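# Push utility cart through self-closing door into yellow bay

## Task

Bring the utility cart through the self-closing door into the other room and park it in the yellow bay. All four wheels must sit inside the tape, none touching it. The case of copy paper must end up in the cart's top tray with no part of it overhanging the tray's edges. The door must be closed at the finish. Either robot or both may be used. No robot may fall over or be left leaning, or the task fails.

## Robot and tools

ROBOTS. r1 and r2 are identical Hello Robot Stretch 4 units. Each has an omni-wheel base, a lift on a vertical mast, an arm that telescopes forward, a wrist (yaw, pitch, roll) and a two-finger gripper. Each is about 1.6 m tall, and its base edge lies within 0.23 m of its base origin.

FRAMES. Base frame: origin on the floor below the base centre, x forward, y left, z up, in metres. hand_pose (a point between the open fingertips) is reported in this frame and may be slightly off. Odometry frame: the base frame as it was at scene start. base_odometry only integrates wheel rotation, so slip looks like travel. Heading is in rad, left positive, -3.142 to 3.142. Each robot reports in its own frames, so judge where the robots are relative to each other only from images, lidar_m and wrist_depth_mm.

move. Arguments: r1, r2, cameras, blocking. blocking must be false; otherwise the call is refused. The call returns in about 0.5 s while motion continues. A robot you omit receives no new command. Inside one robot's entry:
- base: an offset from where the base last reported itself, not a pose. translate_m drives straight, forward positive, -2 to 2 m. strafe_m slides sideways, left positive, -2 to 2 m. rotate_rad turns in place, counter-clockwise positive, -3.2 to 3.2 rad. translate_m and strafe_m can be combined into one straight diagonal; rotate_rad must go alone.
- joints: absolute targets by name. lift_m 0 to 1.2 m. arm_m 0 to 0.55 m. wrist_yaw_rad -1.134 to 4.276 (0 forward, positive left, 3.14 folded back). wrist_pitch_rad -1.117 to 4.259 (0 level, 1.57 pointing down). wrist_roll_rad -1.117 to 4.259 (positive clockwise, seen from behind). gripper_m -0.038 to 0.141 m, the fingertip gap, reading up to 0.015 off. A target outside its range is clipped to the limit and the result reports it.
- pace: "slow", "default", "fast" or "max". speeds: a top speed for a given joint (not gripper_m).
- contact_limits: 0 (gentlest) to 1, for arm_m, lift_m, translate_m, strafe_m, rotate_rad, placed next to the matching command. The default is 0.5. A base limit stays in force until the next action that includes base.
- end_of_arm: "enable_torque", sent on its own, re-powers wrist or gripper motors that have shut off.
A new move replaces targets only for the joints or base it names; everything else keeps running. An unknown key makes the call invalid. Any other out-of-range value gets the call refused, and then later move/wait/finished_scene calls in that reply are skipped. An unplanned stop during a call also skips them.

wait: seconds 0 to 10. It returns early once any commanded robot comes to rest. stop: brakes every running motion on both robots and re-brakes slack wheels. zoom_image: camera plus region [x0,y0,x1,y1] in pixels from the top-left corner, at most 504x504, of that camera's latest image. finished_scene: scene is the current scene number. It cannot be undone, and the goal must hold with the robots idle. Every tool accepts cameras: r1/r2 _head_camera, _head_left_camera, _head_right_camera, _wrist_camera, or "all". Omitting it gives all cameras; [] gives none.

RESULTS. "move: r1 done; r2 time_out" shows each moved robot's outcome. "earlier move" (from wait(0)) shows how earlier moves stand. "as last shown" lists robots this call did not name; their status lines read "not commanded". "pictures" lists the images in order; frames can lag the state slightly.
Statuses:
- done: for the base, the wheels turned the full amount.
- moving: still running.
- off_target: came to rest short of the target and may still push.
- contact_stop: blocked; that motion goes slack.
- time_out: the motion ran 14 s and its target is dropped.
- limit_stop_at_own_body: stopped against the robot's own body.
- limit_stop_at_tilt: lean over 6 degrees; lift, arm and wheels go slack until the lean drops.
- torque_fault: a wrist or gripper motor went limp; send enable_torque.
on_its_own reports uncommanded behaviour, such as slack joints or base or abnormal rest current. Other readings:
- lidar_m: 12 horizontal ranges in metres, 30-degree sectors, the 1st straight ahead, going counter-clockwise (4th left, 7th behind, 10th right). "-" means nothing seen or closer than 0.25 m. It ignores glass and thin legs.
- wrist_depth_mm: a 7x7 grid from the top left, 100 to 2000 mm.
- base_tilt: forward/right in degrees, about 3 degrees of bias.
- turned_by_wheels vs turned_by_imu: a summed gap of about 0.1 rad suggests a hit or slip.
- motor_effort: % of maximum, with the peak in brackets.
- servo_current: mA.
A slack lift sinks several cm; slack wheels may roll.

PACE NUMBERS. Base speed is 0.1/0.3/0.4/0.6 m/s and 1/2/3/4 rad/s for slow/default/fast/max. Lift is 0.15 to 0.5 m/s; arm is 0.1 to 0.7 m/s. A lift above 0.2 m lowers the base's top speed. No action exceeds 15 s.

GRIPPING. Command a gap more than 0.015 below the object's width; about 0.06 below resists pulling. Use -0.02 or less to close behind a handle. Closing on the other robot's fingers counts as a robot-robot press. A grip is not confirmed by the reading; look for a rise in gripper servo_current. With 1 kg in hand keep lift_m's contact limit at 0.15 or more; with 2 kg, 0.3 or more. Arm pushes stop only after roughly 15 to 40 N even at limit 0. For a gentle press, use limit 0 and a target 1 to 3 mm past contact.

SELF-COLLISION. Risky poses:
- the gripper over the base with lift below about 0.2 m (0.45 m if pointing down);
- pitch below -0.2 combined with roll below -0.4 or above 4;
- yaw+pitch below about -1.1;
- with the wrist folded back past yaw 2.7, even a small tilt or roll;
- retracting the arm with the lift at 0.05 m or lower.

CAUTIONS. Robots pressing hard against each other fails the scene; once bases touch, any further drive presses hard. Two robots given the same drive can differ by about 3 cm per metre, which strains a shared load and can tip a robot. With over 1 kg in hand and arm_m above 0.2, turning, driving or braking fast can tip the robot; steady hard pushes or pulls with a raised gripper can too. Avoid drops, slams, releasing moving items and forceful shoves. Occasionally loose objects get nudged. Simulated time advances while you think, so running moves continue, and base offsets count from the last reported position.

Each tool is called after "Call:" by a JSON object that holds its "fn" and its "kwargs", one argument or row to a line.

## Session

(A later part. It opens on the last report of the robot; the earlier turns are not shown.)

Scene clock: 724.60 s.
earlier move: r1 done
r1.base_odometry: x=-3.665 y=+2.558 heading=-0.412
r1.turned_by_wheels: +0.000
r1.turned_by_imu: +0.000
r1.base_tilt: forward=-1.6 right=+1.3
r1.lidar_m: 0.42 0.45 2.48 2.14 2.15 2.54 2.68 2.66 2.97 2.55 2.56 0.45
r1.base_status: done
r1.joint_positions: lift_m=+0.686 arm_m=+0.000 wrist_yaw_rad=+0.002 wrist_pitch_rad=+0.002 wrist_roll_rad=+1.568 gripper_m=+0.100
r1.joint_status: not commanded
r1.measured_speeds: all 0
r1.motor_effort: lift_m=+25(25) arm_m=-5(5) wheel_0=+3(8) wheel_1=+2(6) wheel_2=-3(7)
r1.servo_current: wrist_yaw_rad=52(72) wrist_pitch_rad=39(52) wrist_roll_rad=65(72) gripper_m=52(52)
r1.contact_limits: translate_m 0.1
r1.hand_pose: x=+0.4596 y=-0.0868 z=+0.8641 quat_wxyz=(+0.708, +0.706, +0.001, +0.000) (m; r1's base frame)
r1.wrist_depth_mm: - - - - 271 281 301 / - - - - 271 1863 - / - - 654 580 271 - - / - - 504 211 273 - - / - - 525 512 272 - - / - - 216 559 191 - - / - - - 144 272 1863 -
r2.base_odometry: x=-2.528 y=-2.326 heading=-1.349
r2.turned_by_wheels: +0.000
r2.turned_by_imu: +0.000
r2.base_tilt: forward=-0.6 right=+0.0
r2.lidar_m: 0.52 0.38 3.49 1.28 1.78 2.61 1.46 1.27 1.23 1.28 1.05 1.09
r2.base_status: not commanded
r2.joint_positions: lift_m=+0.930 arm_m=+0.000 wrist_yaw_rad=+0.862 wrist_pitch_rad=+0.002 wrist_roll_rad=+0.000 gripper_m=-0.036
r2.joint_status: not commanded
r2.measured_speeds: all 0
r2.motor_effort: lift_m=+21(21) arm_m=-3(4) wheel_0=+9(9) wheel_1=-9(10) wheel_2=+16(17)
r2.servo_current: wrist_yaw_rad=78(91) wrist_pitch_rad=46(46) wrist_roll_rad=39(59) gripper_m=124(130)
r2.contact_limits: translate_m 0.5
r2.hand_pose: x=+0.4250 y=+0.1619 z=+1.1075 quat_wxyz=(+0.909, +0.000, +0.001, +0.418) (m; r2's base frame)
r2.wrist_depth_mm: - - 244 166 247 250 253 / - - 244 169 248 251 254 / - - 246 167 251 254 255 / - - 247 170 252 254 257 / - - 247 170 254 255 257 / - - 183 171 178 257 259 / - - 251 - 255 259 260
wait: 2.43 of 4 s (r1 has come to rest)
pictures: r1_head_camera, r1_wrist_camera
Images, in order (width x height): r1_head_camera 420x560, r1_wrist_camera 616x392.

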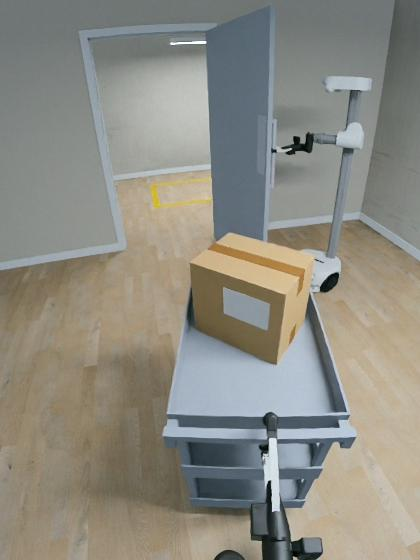

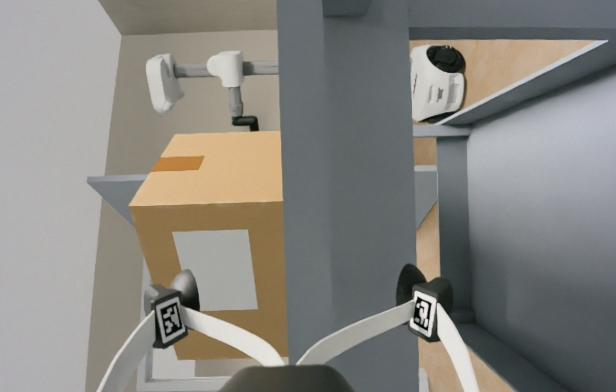

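Call:
{"fn": "move", "kwargs": {
  "blocking": false,
  "r1": {"base":{"translate_m":0.01},"contact_limits":{"translate_m":0.1},"pace":"slow"},
  "cameras": []
}}

Call:
{"fn": "wait", "kwargs": {
  "seconds": 2,
  "cameras": []
}}

Call:
{"fn": "move", "kwargs": {
  "blocking": false,
  "r1": {"joints":{"gripper_m":-0.03}},
  "cameras": []
}}

Call:
{"fn": "wait", "kwargs": {
  "seconds": 2.5,
  "cameras": ["r1_head_camera","r1_wrist_camera","r1_head_left_camera"]
}}

Scene clock: 731.90 s.
move: r1 moving
r1.base_odometry: x=-3.657 y=+2.554 heading=-0.411
r1.turned_by_wheels: +0.001
r1.turned_by_imu: +0.000
r1.base_tilt: forward=-1.5 right=+1.3
r1.lidar_m: 0.42 0.45 2.49 2.16 2.14 2.55 2.68 2.69 2.94 2.55 2.56 0.45
r1.base_status: translate_m moving
r1.joint_positions: lift_m=+0.686 arm_m=+0.000 wrist_yaw_rad=+0.002 wrist_pitch_rad=+0.002 wrist_roll_rad=+1.568 gripper_m=+0.100
r1.joint_status: not commanded
r1.measured_speeds: translate_m=+0.013 strafe_m=+0.000 rotate_rad=+0.000 lift_m=+0.000 arm_m=+0.000 wrist_yaw_rad=+0.000 wrist_pitch_rad=+0.000 wrist_roll_rad=+0.000
r1.motor_effort: lift_m=+25(25) arm_m=-5(5) wheel_0=+3(5) wheel_1=+3(7) wheel_2=-1(7)
r1.servo_current: wrist_yaw_rad=59(59) wrist_pitch_rad=39(46) wrist_roll_rad=39(52) gripper_m=46(46)
r1.contact_limits: translate_m 0.1
r1.hand_pose: x=+0.4596 y=-0.0868 z=+0.8641 quat_wxyz=(+0.708, +0.706, +0.001, +0.000) (m; r1's base frame)
r1.wrist_depth_mm: - - - 260 264 283 1138 / - - - 263 263 1808 - / - - 647 263 265 - - / - - 492 263 264 - - / - - 521 263 264 - - / - - 544 263 197 - - / - - - 144 264 1708 -
r2: as last shown
r2.lidar_m: 0.52 0.38 3.47 1.28 1.82 2.54 1.45 1.25 1.26 1.26 1.09 1.07
r2.motor_effort: lift_m=+21(21) arm_m=-4(4) wheel_0=+9(9) wheel_1=-9(9) wheel_2=+16(16)
r2.servo_current: wrist_yaw_rad=72(85) wrist_pitch_rad=39(46) wrist_roll_rad=46(59) gripper_m=124(130)
r2.contact_limits: translate_m 0.5
r2.wrist_depth_mm: - - 242 166 248 250 253 / - - 245 170 249 252 253 / - - 246 168 251 254 255 / - - 248 171 252 254 257 / - - 249 170 254 256 258 / - - 182 171 178 256 260 / - - 250 - 255 258 262
pictures: none
No camera images: "cameras" was empty.

Scene clock: 732.30 s.
earlier move: r1 done
r1.base_odometry: x=-3.656 y=+2.554 heading=-0.411
r1.turned_by_wheels: +0.000
r1.turned_by_imu: +0.000
r1.base_tilt: forward=-1.6 right=+1.3
r1.lidar_m: 0.40 0.44 2.49 2.16 2.15 2.52 2.67 2.69 2.94 2.55 2.56 0.45
r1.base_status: done
r1.joint_positions: lift_m=+0.686 arm_m=+0.000 wrist_yaw_rad=+0.002 wrist_pitch_rad=+0.002 wrist_roll_rad=+1.568 gripper_m=+0.100
r1.joint_status: not commanded
r1.measured_speeds: all 0
r1.motor_effort: lift_m=+25(25) arm_m=-4(5) wheel_0=+4(5) wheel_1=+4(7) wheel_2=-1(7)
r1.servo_current: wrist_yaw_rad=46(59) wrist_pitch_rad=46(46) wrist_roll_rad=39(52) gripper_m=46(46)
r1.contact_limits: translate_m 0.1
r1.hand_pose: x=+0.4596 y=-0.0868 z=+0.8641 quat_wxyz=(+0.708, +0.706, +0.001, +0.000) (m; r1's base frame)
r1.wrist_depth_mm: - - - 260 262 282 1138 / - - - 260 262 1808 - / - - 647 262 263 - - / - - 492 260 260 - - / - - 512 262 263 - - / - - 544 260 197 - - / - - - 144 263 1756 -
r2.base_odometry: x=-2.528 y=-2.326 heading=-1.349
r2.turned_by_wheels: +0.000
r2.turned_by_imu: +0.000
r2.base_tilt: forward=-0.6 right=+0.0
r2.lidar_m: 0.54 0.39 3.50 1.26 1.80 2.59 1.45 1.27 1.24 1.28 1.08 1.09
r2.base_status: not commanded
r2.joint_positions: lift_m=+0.930 arm_m=+0.000 wrist_yaw_rad=+0.862 wrist_pitch_rad=+0.002 wrist_roll_rad=+0.000 gripper_m=-0.036
r2.joint_status: not commanded
r2.measured_speeds: all 0
r2.motor_effort: lift_m=+21(21) arm_m=-4(4) wheel_0=+9(10) wheel_1=-9(9) wheel_2=+16(16)
r2.servo_current: wrist_yaw_rad=91(91) wrist_pitch_rad=39(46) wrist_roll_rad=39(59) gripper_m=124(130)
r2.contact_limits: translate_m 0.5
r2.hand_pose: x=+0.4250 y=+0.1619 z=+1.1075 quat_wxyz=(+0.909, +0.000, +0.001, +0.418) (m; r2's base frame)
r2.wrist_depth_mm: - - 241 165 247 250 253 / - - 244 170 249 252 253 / - - 245 167 250 254 255 / - - 247 171 251 254 256 / - - 249 170 253 254 257 / - - 183 171 178 256 260 / - - 251 - 256 258 260
wait: 0.40 of 2 s (r1 has come to rest)
pictures: none
No camera images: "cameras" was empty.

Scene clock: 732.80 s.
move: r1 moving
r1.base_odometry: x=-3.656 y=+2.554 heading=-0.411
r1.turned_by_wheels: +0.000
r1.turned_by_imu: +0.000
r1.base_tilt: forward=-1.6 right=+1.3
r1.lidar_m: 0.41 0.44 2.50 2.14 2.16 2.54 2.68 2.69 2.98 2.54 2.57 0.44
r1.base_status: not commanded
r1.joint_positions: lift_m=+0.686 arm_m=+0.000 wrist_yaw_rad=+0.002 wrist_pitch_rad=+0.002 wrist_roll_rad=+1.568 gripper_m=+0.084
r1.joint_status: gripper_m moving
r1.measured_speeds: all 0
r1.motor_effort: lift_m=+25(25) arm_m=-4(5) wheel_0=+3(4) wheel_1=+4(4) wheel_2=-1(1)
r1.servo_current: wrist_yaw_rad=65(65) wrist_pitch_rad=46(46) wrist_roll_rad=46(59) gripper_m=98(98)
r1.contact_limits: translate_m 0.1
r1.hand_pose: x=+0.4596 y=-0.0868 z=+0.8641 quat_wxyz=(+0.708, +0.706, +0.001, +0.000) (m; r1's base frame)
r1.wrist_depth_mm: - - - 260 262 282 1160 / - - - 262 262 1921 - / - - 640 262 262 - - / - - 492 260 262 - - / - - 517 262 262 - - / - - 212 262 195 - - / - - - 142 263 1708 -
r2: as last shown
r2.base_tilt: forward=-0.7 right=+0.0
r2.lidar_m: 0.50 0.39 3.49 1.28 1.79 2.60 1.45 1.24 1.26 1.25 1.09 1.07
r2.motor_effort: lift_m=+21(21) arm_m=-3(4) wheel_0=+9(9) wheel_1=-9(9) wheel_2=+16(16)
r2.servo_current: wrist_yaw_rad=78(91) wrist_pitch_rad=33(46) wrist_roll_rad=46(52) gripper_m=124(124)
r2.contact_limits: translate_m 0.5
r2.wrist_depth_mm: - - 242 165 248 250 253 / - - 244 169 249 252 254 / - - 246 168 251 255 255 / - - 247 171 251 254 256 / - - 248 169 253 255 258 / - - 184 171 178 256 259 / - - 250 - 256 257 262
pictures: none
No camera images: "cameras" was empty.

Scene clock: 734.30 s.
earlier move: r1 done
r1.base_odometry: x=-3.656 y=+2.554 heading=-0.411
r1.turned_by_wheels: +0.000
r1.turned_by_imu: +0.000
r1.base_tilt: forward=-1.6 right=+1.3
r1.lidar_m: 0.38 0.45 2.50 2.15 2.16 2.54 2.67 2.68 2.97 2.56 2.54 0.44
r1.base_status: not commanded
r1.joint_positions: lift_m=+0.686 arm_m=+0.000 wrist_yaw_rad=+0.002 wrist_pitch_rad=+0.005 wrist_roll_rad=+1.568 gripper_m=-0.029
r1.joint_status: all done
r1.measured_speeds: all 0
r1.motor_effort: lift_m=+25(25) arm_m=-4(5) wheel_0=+3(4) wheel_1=+3(4) wheel_2=-1(1)
r1.servo_current: wrist_yaw_rad=52(72) wrist_pitch_rad=46(52) wrist_roll_rad=33(59) gripper_m=85(182)
r1.contact_limits: translate_m 0.1
r1.hand_pose: x=+0.4596 y=-0.0868 z=+0.8634 quat_wxyz=(+0.708, +0.706, +0.002, -0.001) (m; r1's base frame)
r1.wrist_depth_mm: - - - 249 250 1576 1205 / - - - 250 252 1756 - / - - 591 251 253 - - / - 512 484 252 254 - - / - - 517 255 256 - - / - - 187 196 179 - - / - 156 - 148 259 149 -
r2.base_odometry: x=-2.528 y=-2.326 heading=-1.349
r2.turned_by_wheels: +0.000
r2.turned_by_imu: +0.000
r2.base_tilt: forward=-0.7 right=+0.0
r2.lidar_m: 0.53 0.39 3.49 1.28 1.80 2.56 1.47 1.24 1.26 1.29 1.08 1.08
r2.base_status: not commanded
r2.joint_positions: lift_m=+0.930 arm_m=+0.000 wrist_yaw_rad=+0.862 wrist_pitch_rad=+0.002 wrist_roll_rad=+0.000 gripper_m=-0.036
r2.joint_status: not commanded
r2.measured_speeds: all 0
r2.motor_effort: lift_m=+20(21) arm_m=-3(4) wheel_0=+9(10) wheel_1=-9(10) wheel_2=+16(16)
r2.servo_current: wrist_yaw_rad=72(91) wrist_pitch_rad=39(46) wrist_roll_rad=52(65) gripper_m=117(130)
r2.contact_limits: translate_m 0.5
r2.hand_pose: x=+0.4250 y=+0.1619 z=+1.1075 quat_wxyz=(+0.909, +0.000, +0.001, +0.418) (m; r2's base frame)
r2.wrist_depth_mm: - - 243 166 247 251 253 / - - 244 169 249 251 254 / - - 245 167 251 253 256 / - - 247 170 251 255 257 / - - 248 170 253 256 258 / - - 183 171 178 257 259 / - - 249 - 256 258 260
wait: 1.50 of 2.5 s (r1 has come to rest)
pictures: r1_head_camera, r1_head_left_camera, r1_wrist_camera
Images, in order (width x height): r1_head_camera 420x560, r1_head_left_camera 420x672, r1_wrist_camera 616x392.

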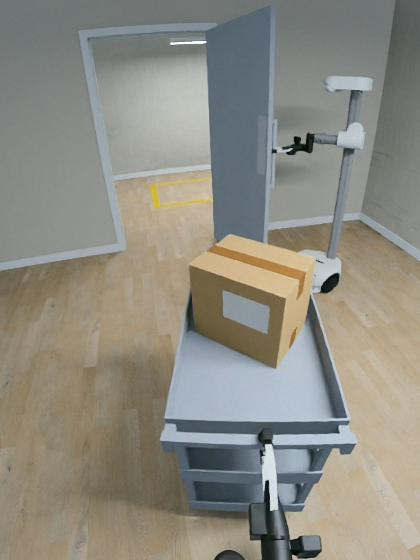

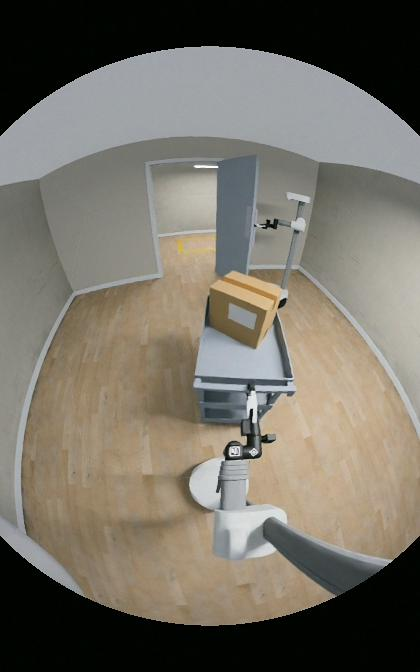

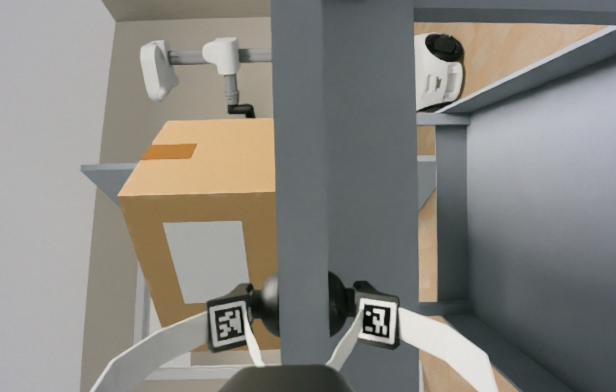

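Call:
{"fn": "zoom_image", "kwargs": {
  "camera": "r1_head_camera",
  "region": [70, 140, 240, 270]
}}

Call:
{"fn": "zoom_image", "kwargs": {
  "camera": "r1_head_left_camera",
  "region": [140, 140, 300, 300]
}}

Scaled by 2.965 from the camera's 420x560 image, which has a finer 600x800 frame.

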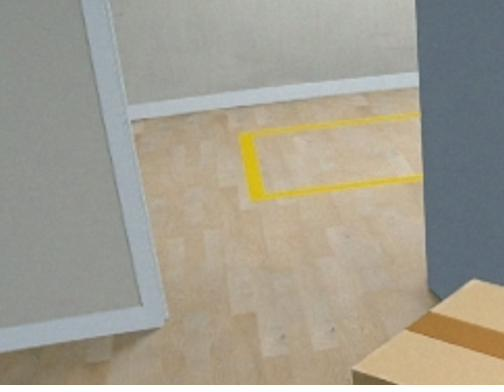

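Scaled by 3.150 from the camera's 420x672 image, which has a finer 600x960 frame.

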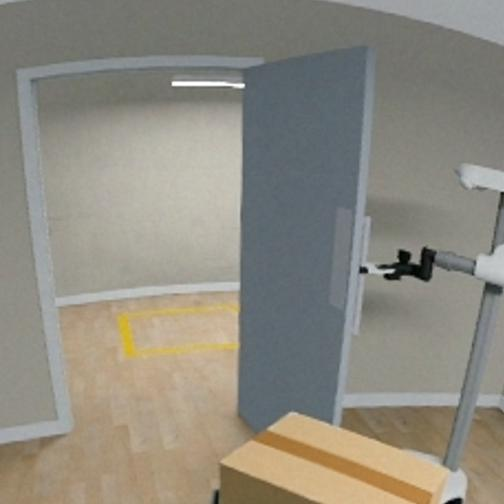

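Call:
{"fn": "move", "kwargs": {
  "blocking": false,
  "r1": {"base":{"translate_m":0.12,"strafe_m":-0.12},"contact_limits":{"translate_m":0.6},"pace":"slow"},
  "cameras": []
}}

Call:
{"fn": "wait", "kwargs": {
  "seconds": 4,
  "cameras": ["r1_head_camera","r1_wrist_camera"]
}}

Scene clock: 798.23 s.
move: r1 moving
r1.base_odometry: x=-3.651 y=+2.542 heading=-0.411
r1.turned_by_wheels: +0.000
r1.turned_by_imu: +0.000
r1.base_tilt: forward=-1.6 right=+1.3
r1.lidar_m: 0.42 0.44 2.53 2.17 2.17 2.55 2.69 2.70 2.95 2.54 2.55 0.43
r1.base_status: translate_m moving; strafe_m moving
r1.joint_positions: lift_m=+0.686 arm_m=+0.000 wrist_yaw_rad=+0.002 wrist_pitch_rad=+0.005 wrist_roll_rad=+1.568 gripper_m=-0.029
r1.joint_status: not commanded
r1.measured_speeds: translate_m=+0.035 strafe_m=-0.035 rotate_rad=+0.002 lift_m=+0.000 arm_m=+0.000 wrist_yaw_rad=+0.000 wrist_pitch_rad=+0.000 wrist_roll_rad=+0.000
r1.motor_effort: lift_m=+25(25) arm_m=-3(5) wheel_0=+9(9) wheel_1=-2(3) wheel_2=-6(6)
r1.servo_current: wrist_yaw_rad=65(72) wrist_pitch_rad=46(52) wrist_roll_rad=46(52) gripper_m=78(91)
r1.contact_limits: translate_m 0.6
r1.hand_pose: x=+0.4595 y=-0.0868 z=+0.8634 quat_wxyz=(+0.708, +0.706, +0.002, -0.001) (m; r1's base frame)
r1.wrist_depth_mm: - - - 252 253 1366 1098 / - - - 253 253 1863 - / - - 621 253 254 - - / - 530 484 255 255 - - / - - 512 254 255 - - / - - 206 196 180 - - / - 156 621 195 258 140 -
r2: as last shown
r2.lidar_m: 0.53 0.40 3.50 1.28 1.74 2.56 1.45 1.25 1.25 1.26 1.08 1.09
r2.motor_effort: lift_m=+21(21) arm_m=-4(4) wheel_0=+9(9) wheel_1=-9(9) wheel_2=+16(16)
r2.servo_current: wrist_yaw_rad=78(91) wrist_pitch_rad=39(39) wrist_roll_rad=46(59) gripper_m=124(130)
r2.contact_limits: translate_m 0.5
r2.wrist_depth_mm: - - 243 165 248 250 253 / - - 244 169 249 250 254 / - - 244 167 252 253 255 / - - 246 171 252 255 257 / - - 248 170 253 256 258 / - - 183 171 177 256 259 / - - 250 - 257 257 262
pictures: none
No camera images: "cameras" was empty.

Scene clock: 800.67 s.
earlier move: r1 done
r1.base_odometry: x=-3.594 y=+2.396 heading=-0.411
r1.turned_by_wheels: +0.000
r1.turned_by_imu: +0.000
r1.base_tilt: forward=-1.6 right=+1.2
r1.lidar_m: 0.40 0.39 2.67 2.30 2.30 2.70 2.78 2.78 2.80 2.39 2.42 0.47
r1.base_status: done
r1.joint_positions: lift_m=+0.686 arm_m=+0.000 wrist_yaw_rad=+0.002 wrist_pitch_rad=+0.005 wrist_roll_rad=+1.568 gripper_m=-0.029
r1.joint_status: not commanded
r1.measured_speeds: all 0
r1.motor_effort: lift_m=+25(25) arm_m=+4(5) wheel_0=+4(11) wheel_1=-2(5) wheel_2=-2(8)
r1.servo_current: wrist_yaw_rad=65(72) wrist_pitch_rad=46(59) wrist_roll_rad=46(72) gripper_m=78(91)
r1.contact_limits: translate_m 0.6
r1.hand_pose: x=+0.4595 y=-0.0868 z=+0.8634 quat_wxyz=(+0.708, +0.706, +0.002, -0.001) (m; r1's base frame)
r1.wrist_depth_mm: - - - - 282 285 287 / - - - 1921 271 1756 1281 / - - - 265 266 1921 - / - - 554 259 262 - - / - 500 488 256 258 - - / - - 205 196 180 - - / - 156 569 191 249 139 -
r2.base_odometry: x=-2.528 y=-2.326 heading=-1.349
r2.turned_by_wheels: +0.000
r2.turned_by_imu: +0.000
r2.base_tilt: forward=-0.6 right=+0.0
r2.lidar_m: 0.54 0.39 3.49 1.16 1.53 2.57 1.44 1.27 1.26 1.29 1.08 1.10
r2.base_status: not commanded
r2.joint_positions: lift_m=+0.930 arm_m=+0.000 wrist_yaw_rad=+0.862 wrist_pitch_rad=+0.002 wrist_roll_rad=+0.000 gripper_m=-0.036
r2.joint_status: not commanded
r2.measured_speeds: all 0
r2.motor_effort: lift_m=+21(21) arm_m=-3(4) wheel_0=+9(9) wheel_1=-9(10) wheel_2=+16(16)
r2.servo_current: wrist_yaw_rad=72(98) wrist_pitch_rad=39(46) wrist_roll_rad=39(59) gripper_m=124(130)
r2.contact_limits: translate_m 0.5
r2.hand_pose: x=+0.4250 y=+0.1619 z=+1.1075 quat_wxyz=(+0.909, +0.000, +0.001, +0.418) (m; r2's base frame)
r2.wrist_depth_mm: - - 241 165 248 251 252 / - - 244 170 249 252 255 / - - 246 168 250 253 256 / - - 246 171 252 255 257 / - - 247 169 253 255 257 / - - 183 171 178 257 259 / - - 251 - 255 258 262
wait: 2.43 of 4 s (r1 has come to rest)
pictures: r1_head_camera, r1_wrist_camera
Images, in order (width x height): r1_head_camera 420x560, r1_wrist_camera 616x392.

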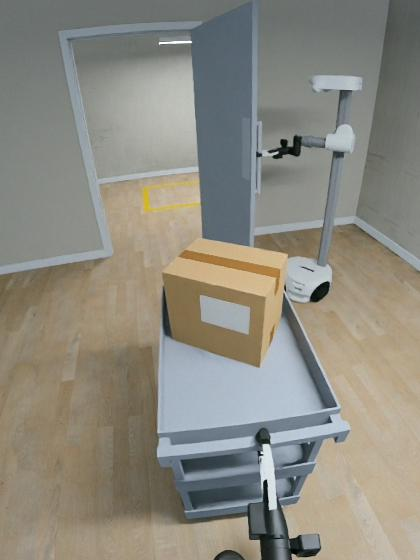

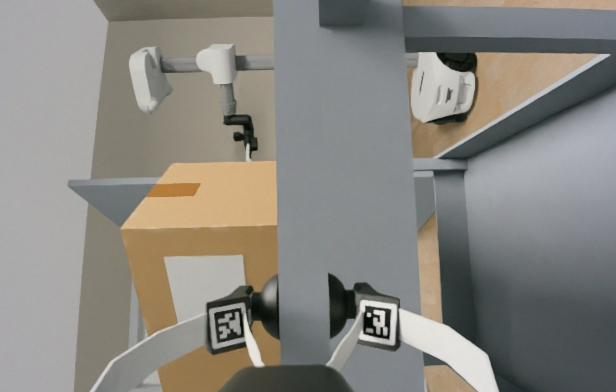

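Call:
{"fn": "move", "kwargs": {
  "blocking": false,
  "r1": {"base":{"translate_m":0.12,"strafe_m":-0.15},"contact_limits":{"translate_m":0.6},"pace":"slow"},
  "cameras": []
}}

Call:
{"fn": "wait", "kwargs": {
  "seconds": 4,
  "cameras": ["r1_head_camera","r1_wrist_camera"]
}}

Scene clock: 812.87 s.
move: r1 moving
r1.base_odometry: x=-3.591 y=+2.384 heading=-0.411
r1.turned_by_wheels: +0.000
r1.turned_by_imu: +0.000
r1.base_tilt: forward=-1.6 right=+1.2
r1.lidar_m: 0.38 0.40 2.67 2.31 2.32 2.75 2.76 2.79 2.78 2.39 2.42 0.47
r1.base_status: translate_m moving; strafe_m moving
r1.joint_positions: lift_m=+0.686 arm_m=+0.000 wrist_yaw_rad=+0.002 wrist_pitch_rad=+0.005 wrist_roll_rad=+1.568 gripper_m=-0.029
r1.joint_status: not commanded
r1.measured_speeds: translate_m=+0.031 strafe_m=-0.039 rotate_rad=-0.001 lift_m=+0.000 arm_m=+0.000 wrist_yaw_rad=+0.000 wrist_pitch_rad=+0.000 wrist_roll_rad=+0.000
r1.motor_effort: lift_m=+25(25) arm_m=+4(4) wheel_0=+10(10) wheel_1=-3(6) wheel_2=-6(6)
r1.servo_current: wrist_yaw_rad=39(78) wrist_pitch_rad=52(52) wrist_roll_rad=59(65) gripper_m=78(85)
r1.contact_limits: translate_m 0.6
r1.hand_pose: x=+0.4595 y=-0.0868 z=+0.8634 quat_wxyz=(+0.708, +0.706, +0.002, -0.001) (m; r1's base frame)
r1.wrist_depth_mm: - - - - 283 286 289 / - - - 1983 273 1708 1229 / - - - - 267 1863 - / - - 564 203 262 - - / - 500 492 255 259 - - / - - 205 196 181 - - / - 156 564 191 249 139 -
r2: as last shown
r2.lidar_m: 0.53 0.38 3.48 1.14 1.49 2.56 1.47 1.26 1.26 1.26 1.09 1.09
r2.motor_effort: lift_m=+21(21) arm_m=-4(4) wheel_0=+9(9) wheel_1=-9(9) wheel_2=+16(16)
r2.servo_current: wrist_yaw_rad=85(85) wrist_pitch_rad=39(46) wrist_roll_rad=46(59) gripper_m=124(124)
r2.contact_limits: translate_m 0.5
r2.wrist_depth_mm: - - 243 165 248 250 254 / - - 243 169 249 252 253 / - - 246 167 250 252 254 / - - 246 171 251 255 258 / - - 249 170 253 255 257 / - - 183 171 178 255 259 / - - 251 - 256 257 263
pictures: none
No camera images: "cameras" was empty.

Scene clock: 815.57 s.
earlier move: r1 done
r1.base_odometry: x=-3.544 y=+2.211 heading=-0.412
r1.turned_by_wheels: +0.000
r1.turned_by_imu: -0.001
r1.base_tilt: forward=-1.6 right=+1.3
r1.lidar_m: 0.33 0.34 2.87 2.50 2.48 2.92 2.86 2.86 2.61 2.22 2.23 0.49
r1.base_status: done
r1.joint_positions: lift_m=+0.686 arm_m=+0.000 wrist_yaw_rad=+0.002 wrist_pitch_rad=+0.005 wrist_roll_rad=+1.568 gripper_m=-0.029
r1.joint_status: not commanded
r1.measured_speeds: all 0
r1.motor_effort: lift_m=+25(25) arm_m=+4(4) wheel_0=+4(10) wheel_1=-3(6) wheel_2=-3(7)
r1.servo_current: wrist_yaw_rad=52(78) wrist_pitch_rad=46(52) wrist_roll_rad=39(65) gripper_m=78(85)
r1.contact_limits: translate_m 0.6
r1.hand_pose: x=+0.4595 y=-0.0868 z=+0.8634 quat_wxyz=(+0.708, +0.706, +0.002, -0.001) (m; r1's base frame)
r1.wrist_depth_mm: - - - - - 1708 1205 / - - - - 342 347 347 / - - - - 314 1576 1229 / - - - 223 289 1708 - / - - 1756 258 263 - - / - 521 204 196 181 - - / - 150 469 178 231 - -
r2.base_odometry: x=-2.528 y=-2.326 heading=-1.349
r2.turned_by_wheels: +0.000
r2.turned_by_imu: +0.000
r2.base_tilt: forward=-0.7 right=+0.0
r2.lidar_m: 0.53 0.39 3.49 1.07 1.33 2.55 1.45 1.26 1.26 1.25 1.06 1.10
r2.base_status: not commanded
r2.joint_positions: lift_m=+0.930 arm_m=+0.000 wrist_yaw_rad=+0.862 wrist_pitch_rad=+0.002 wrist_roll_rad=+0.000 gripper_m=-0.036
r2.joint_status: not commanded
r2.measured_speeds: all 0
r2.motor_effort: lift_m=+21(21) arm_m=-4(4) wheel_0=+9(10) wheel_1=-9(10) wheel_2=+16(16)
r2.servo_current: wrist_yaw_rad=72(91) wrist_pitch_rad=46(46) wrist_roll_rad=39(59) gripper_m=124(130)
r2.contact_limits: translate_m 0.5
r2.hand_pose: x=+0.4250 y=+0.1619 z=+1.1075 quat_wxyz=(+0.909, +0.000, +0.001, +0.418) (m; r2's base frame)
r2.wrist_depth_mm: - - 244 166 248 250 252 / - - 243 169 249 251 254 / - - 245 167 251 253 254 / - - 247 171 250 256 256 / - - 248 170 253 256 258 / - - 183 170 177 256 259 / - - 250 - 256 257 262
wait: 2.70 of 4 s (r1 has come to rest)
pictures: r1_head_camera, r1_wrist_camera
Images, in order (width x height): r1_head_camera 420x560, r1_wrist_camera 616x392.

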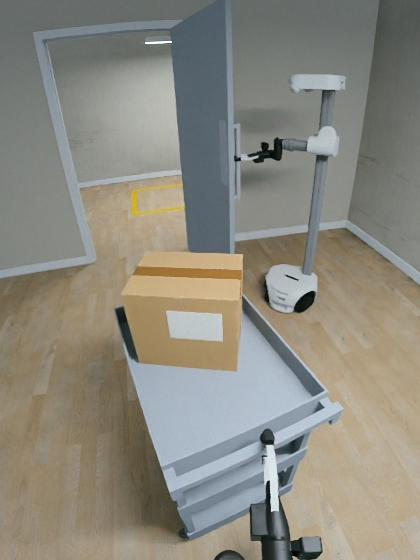

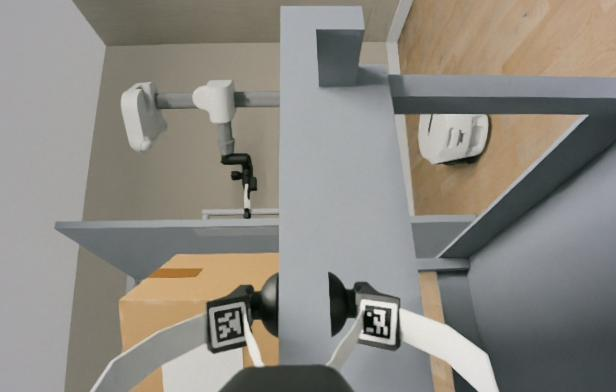

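Call:
{"fn": "move", "kwargs": {
  "blocking": false,
  "r1": {"base":{"translate_m":0.30,"strafe_m":0.15},"contact_limits":{"translate_m":0.6},"pace":"slow"},
  "cameras": []
}}

Call:
{"fn": "wait", "kwargs": {
  "seconds": 5,
  "cameras": ["r1_head_camera","r1_wrist_camera"]
}}

Scene clock: 823.77 s.
move: r1 moving
r1.base_odometry: x=-3.530 y=+2.211 heading=-0.412
r1.turned_by_wheels: +0.000
r1.turned_by_imu: +0.000
r1.base_tilt: forward=-1.6 right=+1.3
r1.lidar_m: 0.30 0.33 2.87 2.46 2.45 2.89 2.85 2.86 2.59 2.25 2.23 0.50
r1.base_status: translate_m moving; strafe_m moving
r1.joint_positions: lift_m=+0.686 arm_m=+0.000 wrist_yaw_rad=-0.001 wrist_pitch_rad=+0.005 wrist_roll_rad=+1.568 gripper_m=-0.029
r1.joint_status: not commanded
r1.measured_speeds: translate_m=+0.048 strafe_m=+0.025 rotate_rad=-0.002 lift_m=+0.000 arm_m=+0.000 wrist_yaw_rad=-0.005 wrist_pitch_rad=+0.000 wrist_roll_rad=+0.000
r1.motor_effort: lift_m=+25(25) arm_m=+4(4) wheel_0=+3(6) wheel_1=+6(6) wheel_2=-8(8)
r1.servo_current: wrist_yaw_rad=39(59) wrist_pitch_rad=46(52) wrist_roll_rad=59(59) gripper_m=78(78)
r1.contact_limits: translate_m 0.6
r1.hand_pose: x=+0.4592 y=-0.0878 z=+0.8634 quat_wxyz=(+0.708, +0.706, +0.001, -0.002) (m; r1's base frame)
r1.wrist_depth_mm: - - - - - 1756 1229 / - - - - 342 345 345 / - - - - 315 1661 1229 / - - - 1808 282 1921 - / - - 683 208 258 - - / - 492 187 195 180 - - / - 156 462 173 226 - -
r2: as last shown
r2.base_tilt: forward=-0.6 right=+0.0
r2.lidar_m: 0.52 0.39 3.48 1.07 1.31 2.59 1.48 1.24 1.25 1.25 1.09 1.09
r2.motor_effort: lift_m=+21(21) arm_m=-4(4) wheel_0=+9(9) wheel_1=-9(9) wheel_2=+16(17)
r2.servo_current: wrist_yaw_rad=78(85) wrist_pitch_rad=33(46) wrist_roll_rad=46(59) gripper_m=124(130)
r2.contact_limits: translate_m 0.5
r2.wrist_depth_mm: - - 242 165 247 251 252 / - - 244 169 248 251 254 / - - 246 168 250 253 255 / - - 247 171 251 254 255 / - - 248 170 253 256 257 / - - 183 171 178 257 258 / - - 250 - 257 257 262
pictures: none
No camera images: "cameras" was empty.

Scene clock: 827.80 s.
earlier move: r1 done
r1.base_odometry: x=-3.209 y=+2.228 heading=-0.412
r1.turned_by_wheels: +0.000
r1.turned_by_imu: -0.001
r1.base_tilt: forward=-1.6 right=+1.3
r1.lidar_m: 0.31 0.30 2.77 2.39 2.40 2.83 3.17 3.20 2.68 2.31 2.30 0.47
r1.base_status: done
r1.joint_positions: lift_m=+0.686 arm_m=+0.000 wrist_yaw_rad=-0.003 wrist_pitch_rad=+0.007 wrist_roll_rad=+1.568 gripper_m=-0.029
r1.joint_status: not commanded
r1.measured_speeds: all 0
r1.motor_effort: lift_m=+25(25) arm_m=+4(4) wheel_0=+1(6) wheel_1=+3(7) wheel_2=-3(14)
r1.servo_current: wrist_yaw_rad=46(78) wrist_pitch_rad=52(59) wrist_roll_rad=46(72) gripper_m=59(78)
r1.contact_limits: translate_m 0.6
r1.hand_pose: x=+0.4590 y=-0.0883 z=+0.8626 quat_wxyz=(+0.708, +0.706, +0.001, -0.004) (m; r1's base frame)
r1.wrist_depth_mm: - - - 262 - 1464 1182 / - - - - 327 330 332 / - - - - 291 1537 1281 / - - 1576 253 260 1708 - / - - 621 236 240 - - / - 462 187 173 183 - - / - 445 445 127 211 128 -
r2.base_odometry: x=-2.528 y=-2.326 heading=-1.349
r2.turned_by_wheels: +0.000
r2.turned_by_imu: +0.001
r2.base_tilt: forward=-0.7 right=+0.0
r2.lidar_m: 0.52 0.39 0.99 0.93 4.72 2.59 1.48 1.26 1.25 1.26 1.08 1.08
r2.base_status: not commanded
r2.joint_positions: lift_m=+0.930 arm_m=+0.000 wrist_yaw_rad=+0.862 wrist_pitch_rad=+0.002 wrist_roll_rad=+0.000 gripper_m=-0.036
r2.joint_status: not commanded
r2.measured_speeds: all 0
r2.motor_effort: lift_m=+21(21) arm_m=-4(4) wheel_0=+9(10) wheel_1=-9(10) wheel_2=+16(17)
r2.servo_current: wrist_yaw_rad=78(91) wrist_pitch_rad=39(46) wrist_roll_rad=39(59) gripper_m=117(130)
r2.contact_limits: translate_m 0.5
r2.hand_pose: x=+0.4250 y=+0.1619 z=+1.1075 quat_wxyz=(+0.909, +0.000, +0.001, +0.418) (m; r2's base frame)
r2.wrist_depth_mm: - - 243 165 247 251 253 / - - 243 169 249 252 253 / - - 246 168 250 254 255 / - - 247 171 251 255 257 / 931 - 249 169 254 255 258 / 878 - 183 171 178 258 259 / - - 251 - 256 258 263
wait: 4.03 of 5 s (r1 has come to rest)
pictures: r1_head_camera, r1_wrist_camera
Images, in order (width x height): r1_head_camera 420x560, r1_wrist_camera 616x392.

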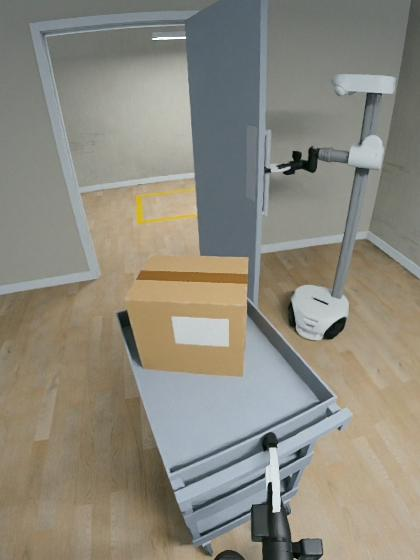

